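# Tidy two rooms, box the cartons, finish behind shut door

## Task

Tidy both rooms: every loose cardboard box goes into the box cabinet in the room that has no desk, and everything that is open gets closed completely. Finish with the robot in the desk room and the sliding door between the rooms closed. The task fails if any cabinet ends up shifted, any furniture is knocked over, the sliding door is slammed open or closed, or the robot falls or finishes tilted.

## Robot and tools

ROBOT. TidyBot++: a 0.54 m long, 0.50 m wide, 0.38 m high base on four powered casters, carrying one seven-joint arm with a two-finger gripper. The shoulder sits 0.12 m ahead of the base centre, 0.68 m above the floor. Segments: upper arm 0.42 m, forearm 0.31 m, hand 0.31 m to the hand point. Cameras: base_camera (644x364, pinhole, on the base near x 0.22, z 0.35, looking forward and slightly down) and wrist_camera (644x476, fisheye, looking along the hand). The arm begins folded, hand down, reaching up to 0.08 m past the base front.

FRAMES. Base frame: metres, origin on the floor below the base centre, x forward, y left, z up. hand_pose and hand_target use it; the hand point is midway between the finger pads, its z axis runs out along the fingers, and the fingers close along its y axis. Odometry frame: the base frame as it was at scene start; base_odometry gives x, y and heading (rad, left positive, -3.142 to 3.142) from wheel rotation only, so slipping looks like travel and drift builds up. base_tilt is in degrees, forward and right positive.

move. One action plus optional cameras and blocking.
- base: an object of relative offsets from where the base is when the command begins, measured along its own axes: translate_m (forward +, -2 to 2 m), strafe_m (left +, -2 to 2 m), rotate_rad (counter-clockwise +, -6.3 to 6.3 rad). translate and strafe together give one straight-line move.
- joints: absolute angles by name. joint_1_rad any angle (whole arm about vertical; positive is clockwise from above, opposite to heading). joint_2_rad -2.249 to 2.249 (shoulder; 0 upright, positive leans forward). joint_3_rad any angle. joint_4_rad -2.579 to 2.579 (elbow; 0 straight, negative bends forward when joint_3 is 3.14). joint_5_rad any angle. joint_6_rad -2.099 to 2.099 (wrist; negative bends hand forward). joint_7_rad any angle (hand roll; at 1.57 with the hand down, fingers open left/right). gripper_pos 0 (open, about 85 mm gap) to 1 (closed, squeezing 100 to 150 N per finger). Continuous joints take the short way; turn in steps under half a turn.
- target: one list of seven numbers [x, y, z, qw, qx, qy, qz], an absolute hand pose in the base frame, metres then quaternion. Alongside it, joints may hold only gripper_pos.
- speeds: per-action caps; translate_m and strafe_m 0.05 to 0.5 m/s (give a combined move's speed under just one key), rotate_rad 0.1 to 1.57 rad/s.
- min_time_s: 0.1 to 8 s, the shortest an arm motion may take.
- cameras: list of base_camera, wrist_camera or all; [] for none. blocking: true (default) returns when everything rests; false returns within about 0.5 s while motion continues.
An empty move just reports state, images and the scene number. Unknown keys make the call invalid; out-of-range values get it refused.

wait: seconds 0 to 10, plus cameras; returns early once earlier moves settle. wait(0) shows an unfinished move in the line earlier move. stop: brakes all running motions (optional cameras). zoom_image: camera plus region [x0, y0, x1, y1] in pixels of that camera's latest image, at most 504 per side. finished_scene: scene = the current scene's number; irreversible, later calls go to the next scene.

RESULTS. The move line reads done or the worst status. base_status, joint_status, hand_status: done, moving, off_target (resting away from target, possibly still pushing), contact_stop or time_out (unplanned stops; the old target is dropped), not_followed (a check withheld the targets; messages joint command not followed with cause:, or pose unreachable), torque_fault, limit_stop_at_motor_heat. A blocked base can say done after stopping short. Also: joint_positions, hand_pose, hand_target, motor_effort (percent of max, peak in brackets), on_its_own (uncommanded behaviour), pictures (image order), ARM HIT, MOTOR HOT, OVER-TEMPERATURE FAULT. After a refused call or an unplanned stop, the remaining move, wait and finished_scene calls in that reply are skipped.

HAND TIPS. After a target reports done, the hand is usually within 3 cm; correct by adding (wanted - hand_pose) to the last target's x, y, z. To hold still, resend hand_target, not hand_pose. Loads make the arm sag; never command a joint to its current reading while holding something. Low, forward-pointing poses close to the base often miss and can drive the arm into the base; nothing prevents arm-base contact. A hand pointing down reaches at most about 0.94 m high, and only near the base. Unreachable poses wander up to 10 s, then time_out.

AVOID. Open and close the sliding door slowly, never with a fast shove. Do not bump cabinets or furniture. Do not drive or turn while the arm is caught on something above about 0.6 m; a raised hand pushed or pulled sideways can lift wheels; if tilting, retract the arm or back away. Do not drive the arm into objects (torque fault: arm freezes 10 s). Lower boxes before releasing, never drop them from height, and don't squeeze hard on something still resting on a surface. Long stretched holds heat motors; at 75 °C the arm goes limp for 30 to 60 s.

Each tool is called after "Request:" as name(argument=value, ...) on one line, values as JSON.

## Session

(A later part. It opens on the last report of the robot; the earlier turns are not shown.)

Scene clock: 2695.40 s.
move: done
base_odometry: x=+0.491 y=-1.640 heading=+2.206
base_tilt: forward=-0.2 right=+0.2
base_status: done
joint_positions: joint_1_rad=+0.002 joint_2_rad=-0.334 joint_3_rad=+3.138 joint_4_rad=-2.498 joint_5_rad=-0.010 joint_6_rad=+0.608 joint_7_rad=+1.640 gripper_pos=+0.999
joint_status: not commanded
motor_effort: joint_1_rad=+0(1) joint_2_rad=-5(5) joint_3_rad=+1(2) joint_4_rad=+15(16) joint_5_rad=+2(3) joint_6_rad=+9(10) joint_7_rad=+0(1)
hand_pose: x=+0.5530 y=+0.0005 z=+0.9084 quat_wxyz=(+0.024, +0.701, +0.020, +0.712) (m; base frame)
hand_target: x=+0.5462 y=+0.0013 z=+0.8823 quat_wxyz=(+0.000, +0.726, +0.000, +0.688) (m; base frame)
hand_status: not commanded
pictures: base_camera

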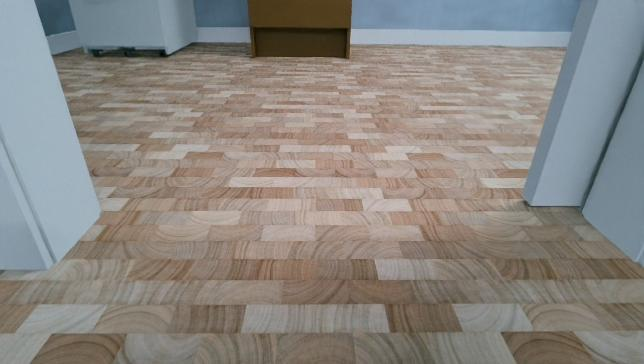

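Request:
move(base={"translate_m": 1.3}, speeds={"translate_m": 0.35}, cameras=["base_camera", "wrist_camera"])

Scene clock: 2714.90 s.
move: done
base_odometry: x=-0.281 y=-0.594 heading=+2.206
base_tilt: forward=-0.2 right=+0.2
base_status: done
joint_positions: joint_1_rad=+0.002 joint_2_rad=-0.337 joint_3_rad=+3.138 joint_4_rad=-2.498 joint_5_rad=-0.010 joint_6_rad=+0.606 joint_7_rad=+1.640 gripper_pos=+0.999
joint_status: not commanded
motor_effort: joint_1_rad=+0(1) joint_2_rad=-4(7) joint_3_rad=+0(1) joint_4_rad=+16(16) joint_5_rad=+2(3) joint_6_rad=+8(9) joint_7_rad=+0(1)
hand_pose: x=+0.5521 y=+0.0005 z=+0.9088 quat_wxyz=(+0.024, +0.701, +0.020, +0.712) (m; base frame)
hand_target: x=+0.5462 y=+0.0013 z=+0.8823 quat_wxyz=(+0.000, +0.726, +0.000, +0.688) (m; base frame)
hand_status: not commanded
pictures: base_camera, wrist_camera
camera_calibration:
wrist_camera: T_world_to_cam=[[-0.0142595, -0.997637, 0.0672033, -0.0529153], [-0.00342343, -0.067161, -0.997736, 0.95876], [0.999892, -0.0144572, -0.00245766, -0.417035], [0, 0, 0, 1]] pos_world=[0.419518, 0.00557179, 0.95912]

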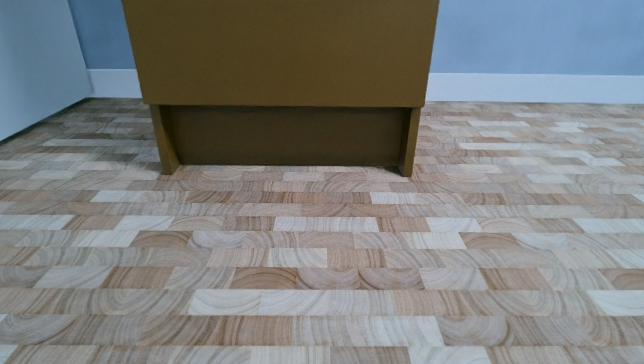

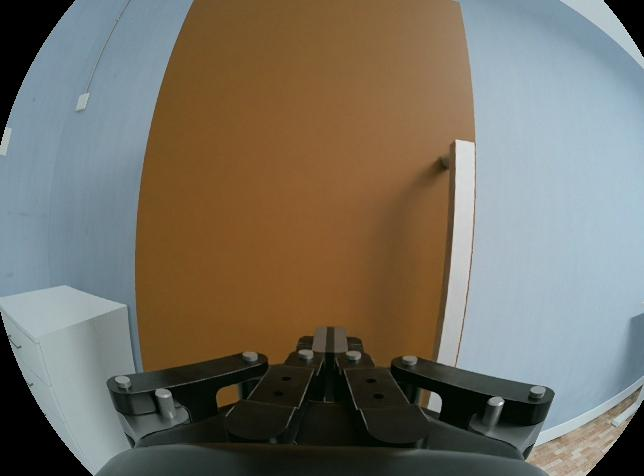

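Request:
move(base={"translate_m": 0.15, "strafe_m": -0.37, "rotate_rad": -3.13}, speeds={"strafe_m": 0.3, "rotate_rad": 0.9}, joints={"joint_1_rad": 0.0, "joint_2_rad": -0.345, "joint_3_rad": 3.1416, "joint_4_rad": -2.52, "joint_5_rad": 0.0, "joint_6_rad": 0.50, "joint_7_rad": 1.571, "gripper_pos": 0.0}, cameras=["base_camera", "wrist_camera"])

Scene clock: 2736.27 s.
move: done
base_odometry: x=-0.072 y=-0.253 heading=-0.923
base_tilt: forward=-0.3 right=+0.2
base_status: done
joint_positions: joint_1_rad=+0.002 joint_2_rad=-0.337 joint_3_rad=+3.138 joint_4_rad=-2.502 joint_5_rad=-0.010 joint_6_rad=+0.548 joint_7_rad=+1.640 gripper_pos=+0.000
joint_status: all done
motor_effort: joint_1_rad=+0(1) joint_2_rad=-5(7) joint_3_rad=+0(3) joint_4_rad=+16(17) joint_5_rad=+1(3) joint_6_rad=+9(10) joint_7_rad=+0(1)
hand_pose: x=+0.5512 y=+0.0006 z=+0.8888 quat_wxyz=(+0.023, +0.723, +0.021, +0.690) (m; base frame)
hand_target: x=+0.5450 y=+0.0013 z=+0.8668 quat_wxyz=(+0.000, +0.743, +0.000, +0.669) (m; base frame)
hand_status: not commanded
pictures: base_camera, wrist_camera
camera_calibration:
wrist_camera: T_world_to_cam=[[-0.00971063, -0.997657, 0.0677288, -0.0543979], [-0.0647375, -0.0669627, -0.995653, 0.970818], [0.997855, -0.014053, -0.0639356, -0.360387], [0, 0, 0, 1]] pos_world=[0.421934, 0.00567358, 0.947241]

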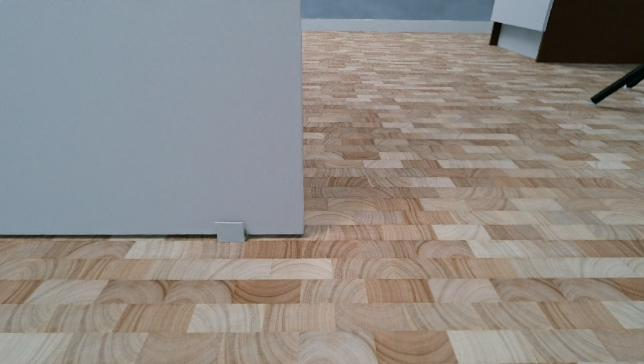

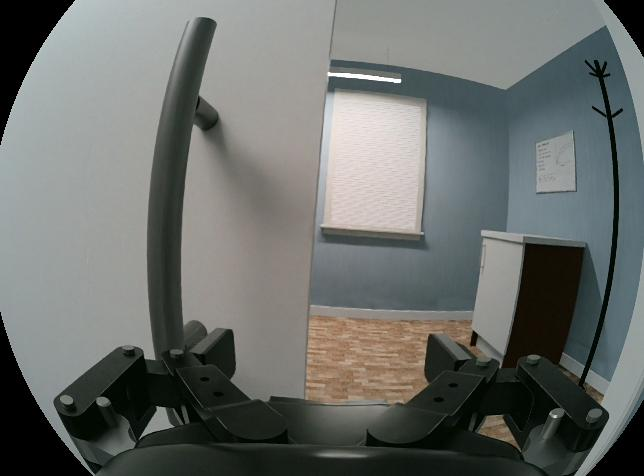

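Request:
move(base={"translate_m": -0.05, "strafe_m": 0.11}, speeds={"strafe_m": 0.2}, cameras=["base_camera", "wrist_camera"])

Scene clock: 2753.67 s.
move: done
base_odometry: x=-0.014 y=-0.147 heading=-0.924
base_tilt: forward=-0.2 right=+0.2
base_status: done
joint_positions: joint_1_rad=+0.002 joint_2_rad=-0.337 joint_3_rad=+3.138 joint_4_rad=-2.502 joint_5_rad=-0.010 joint_6_rad=+0.548 joint_7_rad=+1.640 gripper_pos=+0.000
joint_status: not commanded
motor_effort: joint_1_rad=+0(1) joint_2_rad=-4(6) joint_3_rad=+1(1) joint_4_rad=+16(16) joint_5_rad=+2(2) joint_6_rad=+9(9) joint_7_rad=+0(1)
hand_pose: x=+0.5512 y=+0.0006 z=+0.8888 quat_wxyz=(+0.023, +0.723, +0.021, +0.690) (m; base frame)
hand_target: x=+0.5450 y=+0.0013 z=+0.8668 quat_wxyz=(+0.000, +0.743, +0.000, +0.669) (m; base frame)
hand_status: not commanded
pictures: base_camera, wrist_camera
camera_calibration:
wrist_camera: T_world_to_cam=[[-0.00971063, -0.997657, 0.0677288, -0.0543979], [-0.0647375, -0.0669627, -0.995653, 0.970818], [0.997855, -0.014053, -0.0639356, -0.360387], [0, 0, 0, 1]] pos_world=[0.421934, 0.00567358, 0.947241]

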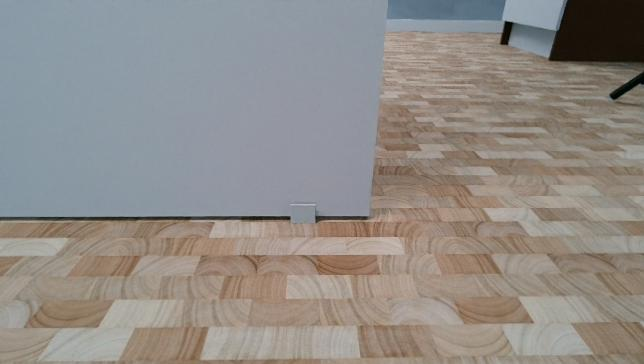

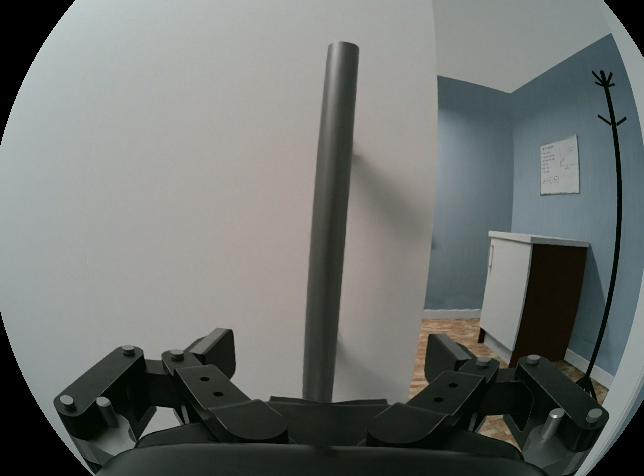

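Request:
move(base={"translate_m": 0.10, "strafe_m": 0.009}, speeds={"translate_m": 0.12}, cameras=["wrist_camera"])

Scene clock: 2766.50 s.
move: done
base_odometry: x=+0.053 y=-0.221 heading=-0.923
base_tilt: forward=-0.2 right=+0.2
base_status: done
joint_positions: joint_1_rad=+0.002 joint_2_rad=-0.340 joint_3_rad=+3.138 joint_4_rad=-2.502 joint_5_rad=-0.010 joint_6_rad=+0.548 joint_7_rad=+1.640 gripper_pos=+0.000
joint_status: not commanded
motor_effort: joint_1_rad=+0(1) joint_2_rad=-4(7) joint_3_rad=+0(1) joint_4_rad=+16(16) joint_5_rad=+2(3) joint_6_rad=+8(9) joint_7_rad=+0(1)
hand_pose: x=+0.5507 y=+0.0006 z=+0.8897 quat_wxyz=(+0.023, +0.722, +0.021, +0.691) (m; base frame)
hand_target: x=+0.5450 y=+0.0013 z=+0.8668 quat_wxyz=(+0.000, +0.743, +0.000, +0.669) (m; base frame)
hand_status: not commanded
pictures: wrist_camera
camera_calibration:
wrist_camera: T_world_to_cam=[[-0.00984615, -0.997657, 0.0677088, -0.0543619], [-0.0627433, -0.0669623, -0.995781, 0.970564], [0.997981, -0.0140529, -0.061937, -0.36171], [0, 0, 0, 1]] pos_world=[0.42134, 0.00567358, 0.947746]

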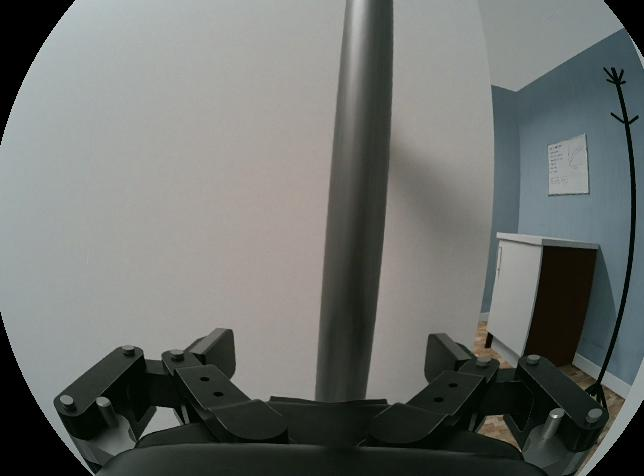

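Request:
move(base={"translate_m": 0.035, "strafe_m": -0.005}, speeds={"translate_m": 0.08}, cameras=["wrist_camera"])

Scene clock: 2772.30 s.
move: done
base_odometry: x=+0.071 y=-0.252 heading=-0.923
base_tilt: forward=-0.3 right=+0.2
base_status: done
joint_positions: joint_1_rad=+0.002 joint_2_rad=-0.340 joint_3_rad=+3.138 joint_4_rad=-2.502 joint_5_rad=-0.010 joint_6_rad=+0.548 joint_7_rad=+1.640 gripper_pos=+0.000
joint_status: not commanded
motor_effort: joint_1_rad=+0(1) joint_2_rad=-4(6) joint_3_rad=+0(1) joint_4_rad=+16(16) joint_5_rad=+2(2) joint_6_rad=+8(9) joint_7_rad=+1(1)
hand_pose: x=+0.5505 y=+0.0006 z=+0.8900 quat_wxyz=(+0.023, +0.722, +0.021, +0.691) (m; base frame)
hand_target: x=+0.5450 y=+0.0013 z=+0.8668 quat_wxyz=(+0.000, +0.743, +0.000, +0.669) (m; base frame)
hand_status: not commanded
pictures: wrist_camera
camera_calibration:
wrist_camera: T_world_to_cam=[[-0.009894, -0.997656, 0.0677047, -0.0543535], [-0.062047, -0.066965, -0.995824, 0.9705], [0.998024, -0.0140536, -0.061239, -0.362179], [0, 0, 0, 1]] pos_world=[0.421143, 0.00567357, 0.947948]

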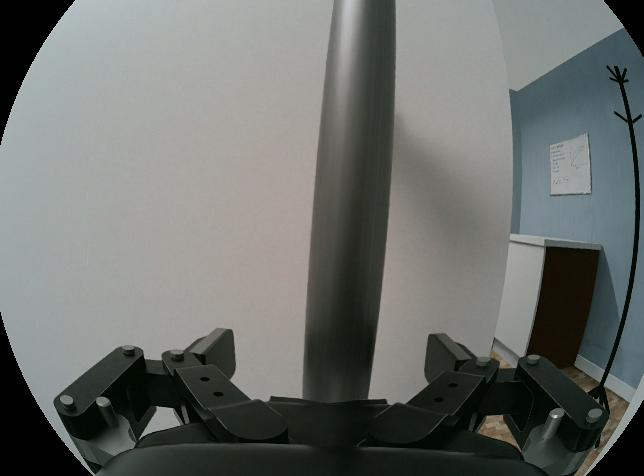

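Request:
move(joints={"gripper_pos": 0.7}, cameras=["wrist_camera"])

Scene clock: 2777.60 s.
move: done
base_odometry: x=+0.071 y=-0.252 heading=-0.923
base_tilt: forward=-0.2 right=+0.2
base_status: not commanded
joint_positions: joint_1_rad=+0.002 joint_2_rad=-0.340 joint_3_rad=+3.143 joint_4_rad=-2.502 joint_5_rad=-0.010 joint_6_rad=+0.548 joint_7_rad=+1.640 gripper_pos=+0.700
joint_status: all done
motor_effort: joint_1_rad=+0(5) joint_2_rad=-5(5) joint_3_rad=+1(5) joint_4_rad=+15(16) joint_5_rad=+2(5) joint_6_rad=+8(9) joint_7_rad=+0(1)
hand_pose: x=+0.5506 y=-0.0017 z=+0.8900 quat_wxyz=(+0.024, +0.722, +0.019, +0.691) (m; base frame)
hand_target: x=+0.5450 y=+0.0013 z=+0.8668 quat_wxyz=(+0.000, +0.743, +0.000, +0.669) (m; base frame)
hand_status: not commanded
pictures: wrist_camera
camera_calibration:
wrist_camera: T_world_to_cam=[[-0.0145676, -0.997712, 0.0660244, -0.0526028], [-0.0623191, -0.0649971, -0.995938, 0.970697], [0.99795, -0.018623, -0.0612296, -0.362166], [0, 0, 0, 1]] pos_world=[0.421151, 0.00386538, 0.948051]

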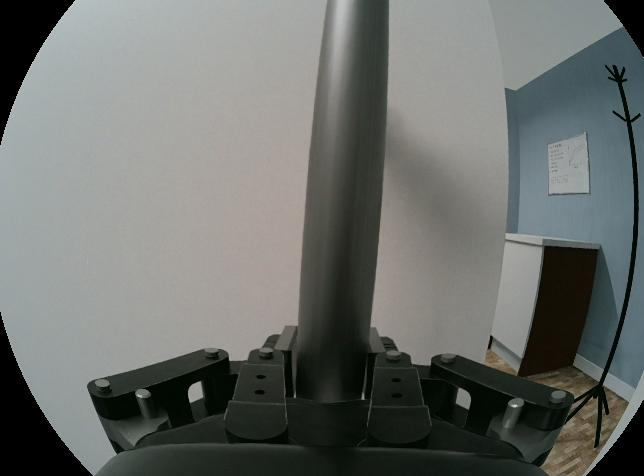

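Request:
move(base={"strafe_m": -0.35}, speeds={"strafe_m": 0.12}, cameras=["wrist_camera"])

Request:
move(base={"strafe_m": -0.33}, speeds={"strafe_m": 0.12}, cameras=["base_camera", "wrist_camera"])

Scene clock: 2791.13 s.
move: done
base_odometry: x=-0.209 y=-0.463 heading=-0.923
base_tilt: forward=-0.3 right=+0.2
base_status: done
joint_positions: joint_1_rad=-0.020 joint_2_rad=-0.341 joint_3_rad=+3.121 joint_4_rad=-2.502 joint_5_rad=+0.011 joint_6_rad=+0.548 joint_7_rad=+1.636 gripper_pos=+0.700
joint_status: not commanded
motor_effort: joint_1_rad=+0(12) joint_2_rad=-5(5) joint_3_rad=+0(14) joint_4_rad=+15(17) joint_5_rad=+1(6) joint_6_rad=+9(10) joint_7_rad=+1(1)
hand_pose: x=+0.5497 y=+0.0218 z=+0.8899 quat_wxyz=(+0.012, +0.721, +0.046, +0.692) (m; base frame)
hand_target: x=+0.5450 y=+0.0013 z=+0.8668 quat_wxyz=(+0.000, +0.743, +0.000, +0.669) (m; base frame)
hand_status: not commanded
pictures: wrist_camera
camera_calibration:
wrist_camera: T_world_to_cam=[[0.0397078, -0.995464, 0.0864581, -0.077272], [-0.0576806, -0.0886656, -0.99439, 0.968637], [0.997545, 0.0344981, -0.0609396, -0.362108], [0, 0, 0, 1]] pos_world=[0.420159, 0.0214554, 0.947817]

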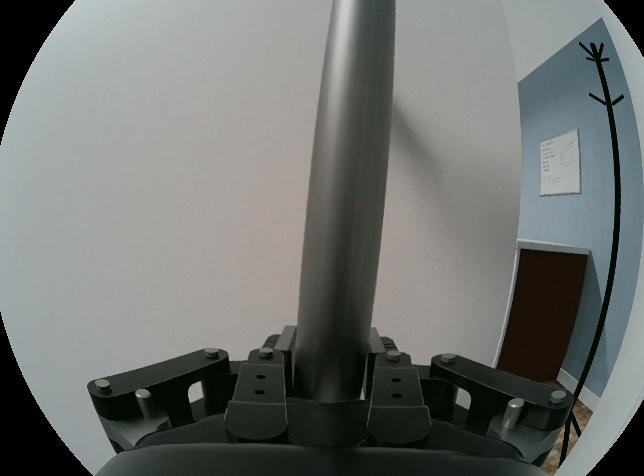

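Scene clock: 2794.60 s.
move: done
base_odometry: x=-0.472 y=-0.663 heading=-0.923
base_tilt: forward=-0.2 right=+0.2
base_status: done
joint_positions: joint_1_rad=-0.022 joint_2_rad=-0.341 joint_3_rad=+3.119 joint_4_rad=-2.503 joint_5_rad=+0.022 joint_6_rad=+0.548 joint_7_rad=+1.635 gripper_pos=+0.700
joint_status: not commanded
motor_effort: joint_1_rad=+0(12) joint_2_rad=-5(6) joint_3_rad=+0(16) joint_4_rad=+15(17) joint_5_rad=+1(7) joint_6_rad=+8(10) joint_7_rad=+0(1)
hand_pose: x=+0.5494 y=+0.0248 z=+0.8899 quat_wxyz=(+0.012, +0.720, +0.052, +0.692) (m; base frame)
hand_target: x=+0.5450 y=+0.0013 z=+0.8668 quat_wxyz=(+0.000, +0.743, +0.000, +0.669) (m; base frame)
hand_status: not commanded
pictures: base_camera, wrist_camera
camera_calibration:
wrist_camera: T_world_to_cam=[[0.0481894, -0.994353, 0.0945559, -0.0861286], [-0.0563167, -0.0972201, -0.993668, 0.967761], [0.997249, 0.0425592, -0.0606836, -0.36209], [0, 0, 0, 1]] pos_world=[0.419745, 0.0238539, 0.947805]

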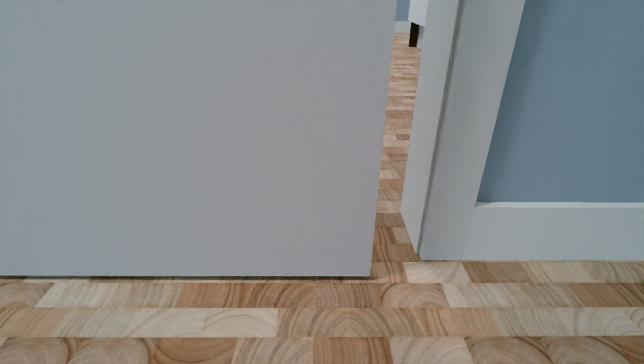

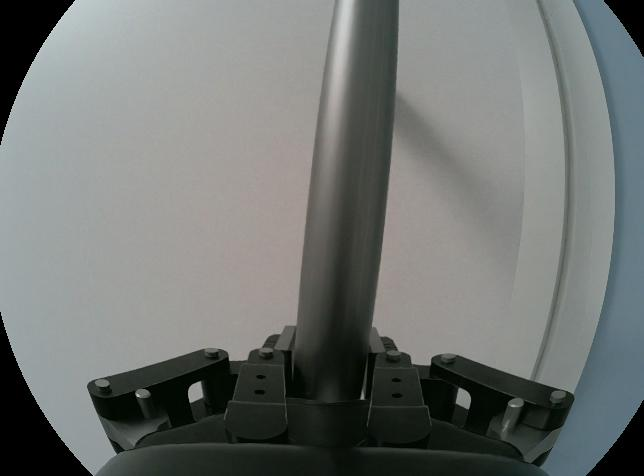

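Request:
move(base={"strafe_m": -0.06}, speeds={"strafe_m": 0.08}, cameras=["base_camera"])

Request:
move(base={"strafe_m": -0.03}, speeds={"strafe_m": 0.05}, cameras=["base_camera"])

Scene clock: 2812.07 s.
move: done
base_odometry: x=-0.519 y=-0.699 heading=-0.923
base_tilt: forward=-0.3 right=+0.2
base_status: done
joint_positions: joint_1_rad=-0.025 joint_2_rad=-0.341 joint_3_rad=+3.115 joint_4_rad=-2.503 joint_5_rad=+0.024 joint_6_rad=+0.548 joint_7_rad=+1.634 gripper_pos=+0.700
joint_status: not commanded
motor_effort: joint_1_rad=+2(12) joint_2_rad=-5(6) joint_3_rad=+3(14) joint_4_rad=+16(16) joint_5_rad=+0(6) joint_6_rad=+8(9) joint_7_rad=+0(1)
hand_pose: x=+0.5491 y=+0.0282 z=+0.8896 quat_wxyz=(+0.011, +0.720, +0.055, +0.692) (m; base frame)
hand_target: x=+0.5450 y=+0.0013 z=+0.8668 quat_wxyz=(+0.000, +0.743, +0.000, +0.669) (m; base frame)
hand_status: not commanded
pictures: base_camera

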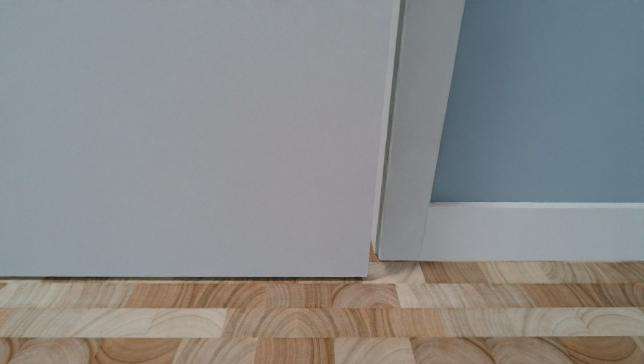

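Scene clock: 2813.23 s.
move: done
base_odometry: x=-0.543 y=-0.717 heading=-0.922
base_tilt: forward=-0.3 right=+0.2
base_status: done
joint_positions: joint_1_rad=-0.027 joint_2_rad=-0.341 joint_3_rad=+3.112 joint_4_rad=-2.503 joint_5_rad=+0.025 joint_6_rad=+0.547 joint_7_rad=+1.634 gripper_pos=+0.700
joint_status: not commanded
motor_effort: joint_1_rad=+2(10) joint_2_rad=-5(6) joint_3_rad=+3(12) joint_4_rad=+15(16) joint_5_rad=+0(5) joint_6_rad=+7(9) joint_7_rad=+0(1)
hand_pose: x=+0.5488 y=+0.0309 z=+0.8892 quat_wxyz=(+0.009, +0.720, +0.058, +0.691) (m; base frame)
hand_target: x=+0.5450 y=+0.0013 z=+0.8668 quat_wxyz=(+0.000, +0.743, +0.000, +0.669) (m; base frame)
hand_status: not commanded
pictures: base_camera

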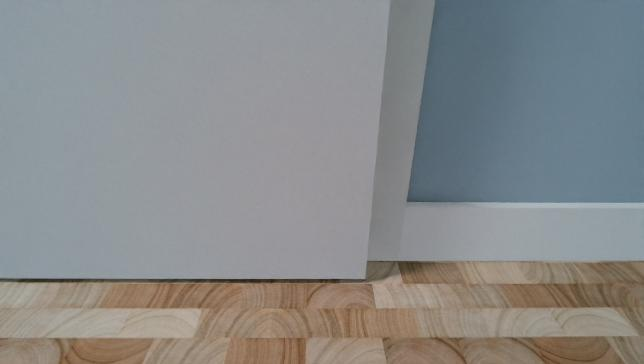

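Request:
move(base={"strafe_m": -0.03}, speeds={"strafe_m": 0.05}, cameras=[])

Request:
move(base={"strafe_m": -0.03}, speeds={"strafe_m": 0.05}, cameras=["base_camera"])

Scene clock: 2822.83 s.
move: done
base_odometry: x=-0.567 y=-0.735 heading=-0.922
base_tilt: forward=-0.2 right=+0.2
base_status: done
joint_positions: joint_1_rad=-0.030 joint_2_rad=-0.341 joint_3_rad=+3.108 joint_4_rad=-2.503 joint_5_rad=+0.025 joint_6_rad=+0.547 joint_7_rad=+1.634 gripper_pos=+0.700
joint_status: not commanded
motor_effort: joint_1_rad=+2(11) joint_2_rad=-5(7) joint_3_rad=+2(13) joint_4_rad=+15(16) joint_5_rad=+0(6) joint_6_rad=+9(9) joint_7_rad=+0(1)
hand_pose: x=+0.5485 y=+0.0341 z=+0.8891 quat_wxyz=(+0.007, +0.720, +0.061, +0.691) (m; base frame)
hand_target: x=+0.5450 y=+0.0013 z=+0.8668 quat_wxyz=(+0.000, +0.743, +0.000, +0.669) (m; base frame)
hand_status: not commanded
pictures: none
No camera images: "cameras" was empty.

Scene clock: 2824.20 s.
move: done
base_odometry: x=-0.591 y=-0.753 heading=-0.922
base_tilt: forward=-0.2 right=+0.2
base_status: done
joint_positions: joint_1_rad=-0.044 joint_2_rad=-0.341 joint_3_rad=+3.089 joint_4_rad=-2.504 joint_5_rad=+0.029 joint_6_rad=+0.547 joint_7_rad=+1.634 gripper_pos=+0.700
joint_status: not commanded
motor_effort: joint_1_rad=+6(17) joint_2_rad=-4(7) joint_3_rad=+8(21) joint_4_rad=+13(16) joint_5_rad=-3(10) joint_6_rad=+6(9) joint_7_rad=+1(1)
hand_pose: x=+0.5467 y=+0.0496 z=+0.8884 quat_wxyz=(-0.001, +0.719, +0.076, +0.691) (m; base frame)
hand_target: x=+0.5450 y=+0.0013 z=+0.8668 quat_wxyz=(+0.000, +0.743, +0.000, +0.669) (m; base frame)
hand_status: not commanded
pictures: base_camera

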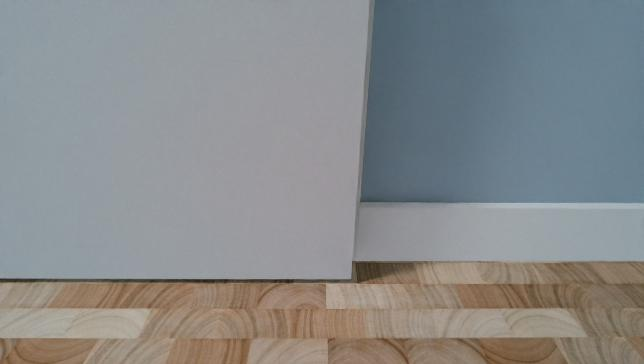

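Request:
move(base={"strafe_m": -0.02}, speeds={"strafe_m": 0.05}, cameras=["base_camera"])

Scene clock: 2829.57 s.
move: done
base_odometry: x=-0.606 y=-0.766 heading=-0.922
base_tilt: forward=-0.3 right=+0.2
base_status: done
joint_positions: joint_1_rad=-0.062 joint_2_rad=-0.341 joint_3_rad=+3.064 joint_4_rad=-2.504 joint_5_rad=+0.033 joint_6_rad=+0.547 joint_7_rad=+1.634 gripper_pos=+0.700
joint_status: not commanded
motor_effort: joint_1_rad=+11(16) joint_2_rad=-5(7) joint_3_rad=+14(18) joint_4_rad=+13(14) joint_5_rad=-6(9) joint_6_rad=+6(7) joint_7_rad=+1(1)
hand_pose: x=+0.5437 y=+0.0700 z=+0.8879 quat_wxyz=(-0.012, +0.717, +0.096, +0.690) (m; base frame)
hand_target: x=+0.5450 y=+0.0013 z=+0.8668 quat_wxyz=(+0.000, +0.743, +0.000, +0.669) (m; base frame)
hand_status: not commanded
pictures: base_camera

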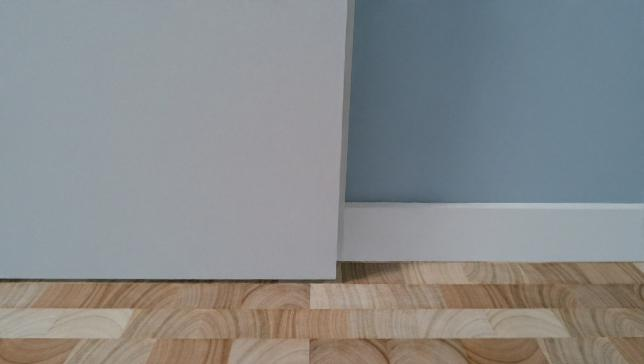

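Request:
move(base={"strafe_m": 0.045}, speeds={"strafe_m": 0.05}, cameras=["wrist_camera"])

Request:
move(joints={"gripper_pos": 0.0}, cameras=["base_camera", "wrist_camera"])

Scene clock: 2837.67 s.
move: done
base_odometry: x=-0.570 y=-0.738 heading=-0.922
base_tilt: forward=-0.3 right=+0.2
base_status: done
joint_positions: joint_1_rad=-0.020 joint_2_rad=-0.341 joint_3_rad=+3.122 joint_4_rad=-2.505 joint_5_rad=+0.032 joint_6_rad=+0.547 joint_7_rad=+1.634 gripper_pos=+0.700
joint_status: not commanded
motor_effort: joint_1_rad=+0(11) joint_2_rad=-5(6) joint_3_rad=+0(13) joint_4_rad=+15(16) joint_5_rad=+1(5) joint_6_rad=+8(10) joint_7_rad=+0(1)
hand_pose: x=+0.5490 y=+0.0245 z=+0.8881 quat_wxyz=(+0.014, +0.721, +0.055, +0.690) (m; base frame)
hand_target: x=+0.5450 y=+0.0013 z=+0.8668 quat_wxyz=(+0.000, +0.743, +0.000, +0.669) (m; base frame)
hand_status: not commanded
pictures: wrist_camera
camera_calibration:
wrist_camera: T_world_to_cam=[[0.0502923, -0.993511, 0.102011, -0.0940597], [-0.0597258, -0.104949, -0.992682, 0.967004], [0.996947, 0.0438316, -0.0646163, -0.358139], [0, 0, 0, 1]] pos_world=[0.419531, 0.0237349, 0.946381]

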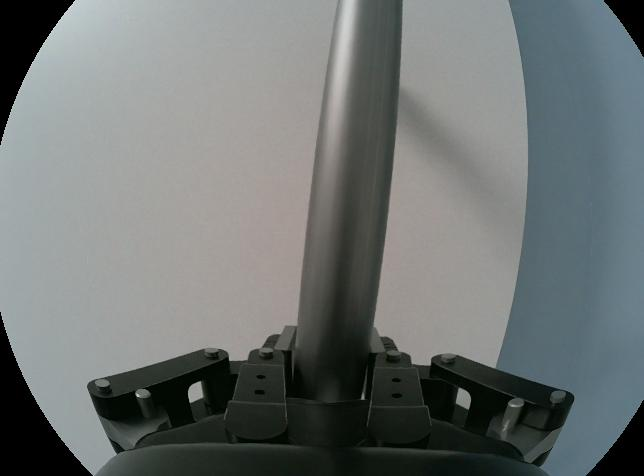

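Scene clock: 2838.60 s.
move: done
base_odometry: x=-0.570 y=-0.738 heading=-0.922
base_tilt: forward=-0.2 right=+0.2
base_status: not commanded
joint_positions: joint_1_rad=-0.020 joint_2_rad=-0.341 joint_3_rad=+3.122 joint_4_rad=-2.505 joint_5_rad=+0.032 joint_6_rad=+0.547 joint_7_rad=+1.634 gripper_pos=+0.000
joint_status: all done
motor_effort: joint_1_rad=+0(1) joint_2_rad=-4(5) joint_3_rad=+0(1) joint_4_rad=+15(16) joint_5_rad=+1(2) joint_6_rad=+8(9) joint_7_rad=+0(1)
hand_pose: x=+0.5490 y=+0.0245 z=+0.8881 quat_wxyz=(+0.014, +0.721, +0.055, +0.690) (m; base frame)
hand_target: x=+0.5450 y=+0.0013 z=+0.8668 quat_wxyz=(+0.000, +0.743, +0.000, +0.669) (m; base frame)
hand_status: not commanded
pictures: base_camera, wrist_camera
camera_calibration:
wrist_camera: T_world_to_cam=[[0.0502923, -0.993511, 0.102011, -0.0940597], [-0.0597258, -0.104949, -0.992682, 0.967004], [0.996947, 0.0438316, -0.0646163, -0.358139], [0, 0, 0, 1]] pos_world=[0.419531, 0.0237349, 0.946381]

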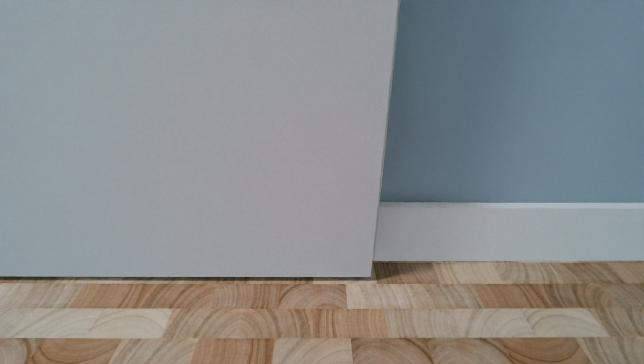

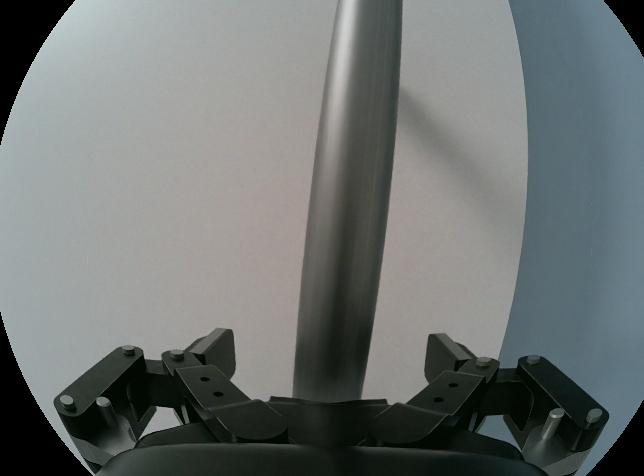

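Request:
move(base={"translate_m": -0.25}, speeds={"translate_m": 0.2}, cameras=["base_camera", "wrist_camera"])

Scene clock: 2855.73 s.
move: done
base_odometry: x=-0.722 y=-0.539 heading=-0.922
base_tilt: forward=-0.3 right=+0.2
base_status: done
joint_positions: joint_1_rad=-0.020 joint_2_rad=-0.342 joint_3_rad=+3.122 joint_4_rad=-2.505 joint_5_rad=+0.032 joint_6_rad=+0.546 joint_7_rad=+1.634 gripper_pos=+0.000
joint_status: not commanded
motor_effort: joint_1_rad=+0(1) joint_2_rad=-4(8) joint_3_rad=+0(1) joint_4_rad=+15(16) joint_5_rad=+2(3) joint_6_rad=+8(9) joint_7_rad=+0(1)
hand_pose: x=+0.5489 y=+0.0244 z=+0.8882 quat_wxyz=(+0.015, +0.721, +0.055, +0.690) (m; base frame)
hand_target: x=+0.5450 y=+0.0013 z=+0.8668 quat_wxyz=(+0.000, +0.743, +0.000, +0.669) (m; base frame)
hand_status: not commanded
pictures: base_camera, wrist_camera
camera_calibration:
wrist_camera: T_world_to_cam=[[0.0500495, -0.993531, 0.10194, -0.0939951], [-0.0593541, -0.104846, -0.992716, 0.966961], [0.996982, 0.0436343, -0.0642176, -0.358417], [0, 0, 0, 1]] pos_world=[0.419433, 0.0236346, 0.946483]

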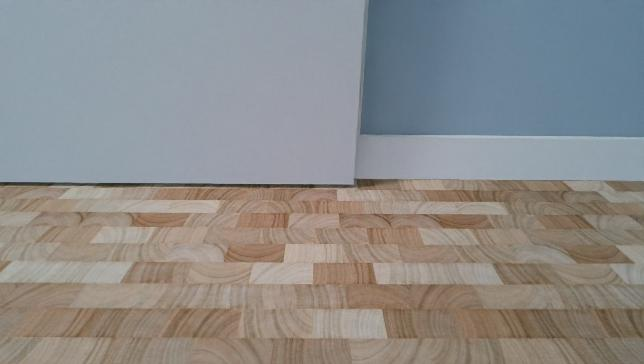

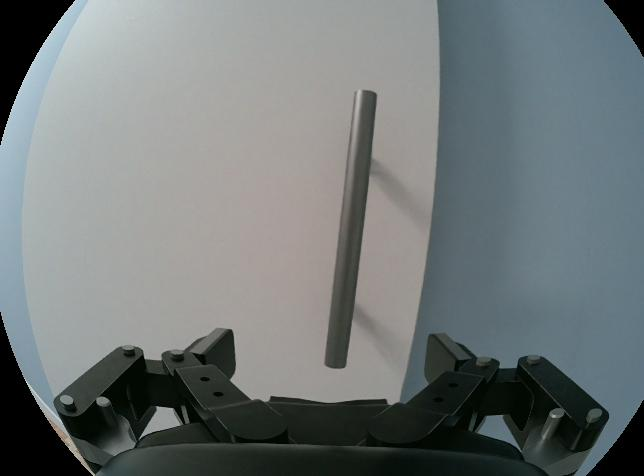

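Request:
move(base={"rotate_rad": -2.45}, speeds={"rotate_rad": 1.0}, joints={"joint_1_rad": 0.0, "joint_2_rad": -0.8, "joint_3_rad": 3.1416, "joint_4_rad": -2.4, "joint_5_rad": 0.0, "joint_6_rad": -0.1, "joint_7_rad": 1.571}, cameras=["base_camera", "wrist_camera"])

Scene clock: 2879.07 s.
move: done
base_odometry: x=-0.722 y=-0.539 heading=+2.912
base_tilt: forward=-0.3 right=+0.2
base_status: done
joint_positions: joint_1_rad=-0.019 joint_2_rad=-0.785 joint_3_rad=+3.124 joint_4_rad=-2.449 joint_5_rad=+0.032 joint_6_rad=-0.041 joint_7_rad=+1.634 gripper_pos=+0.000
joint_status: all done
motor_effort: joint_1_rad=+0(1) joint_2_rad=+5(6) joint_3_rad=+1(2) joint_4_rad=+18(18) joint_5_rad=+2(3) joint_6_rad=+8(10) joint_7_rad=+0(1)
hand_pose: x=+0.4426 y=+0.0137 z=+0.9083 quat_wxyz=(+0.026, +0.751, +0.051, +0.658) (m; base frame)
hand_target: x=+0.4401 y=+0.0013 z=+0.9257 quat_wxyz=(+0.000, +0.751, +0.000, +0.660) (m; base frame)
hand_status: not commanded
pictures: base_camera, wrist_camera
camera_calibration:
wrist_camera: T_world_to_cam=[[0.0338971, -0.992992, 0.113217, -0.104393], [-0.148811, -0.117034, -0.981916, 1.0094], [0.988285, 0.0164362, -0.151735, -0.166999], [0, 0, 0, 1]] pos_world=[0.318791, 0.0172185, 0.977628]

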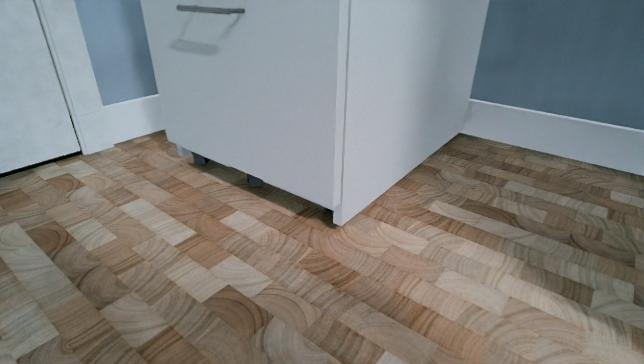

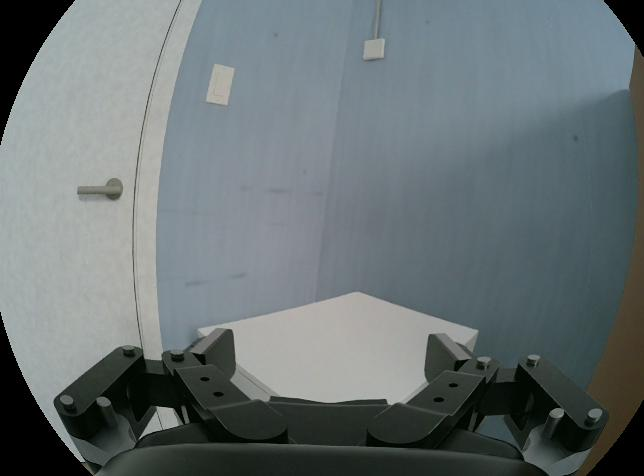

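Request:
finished_scene(scene=2)

The scene is finished: the task was done.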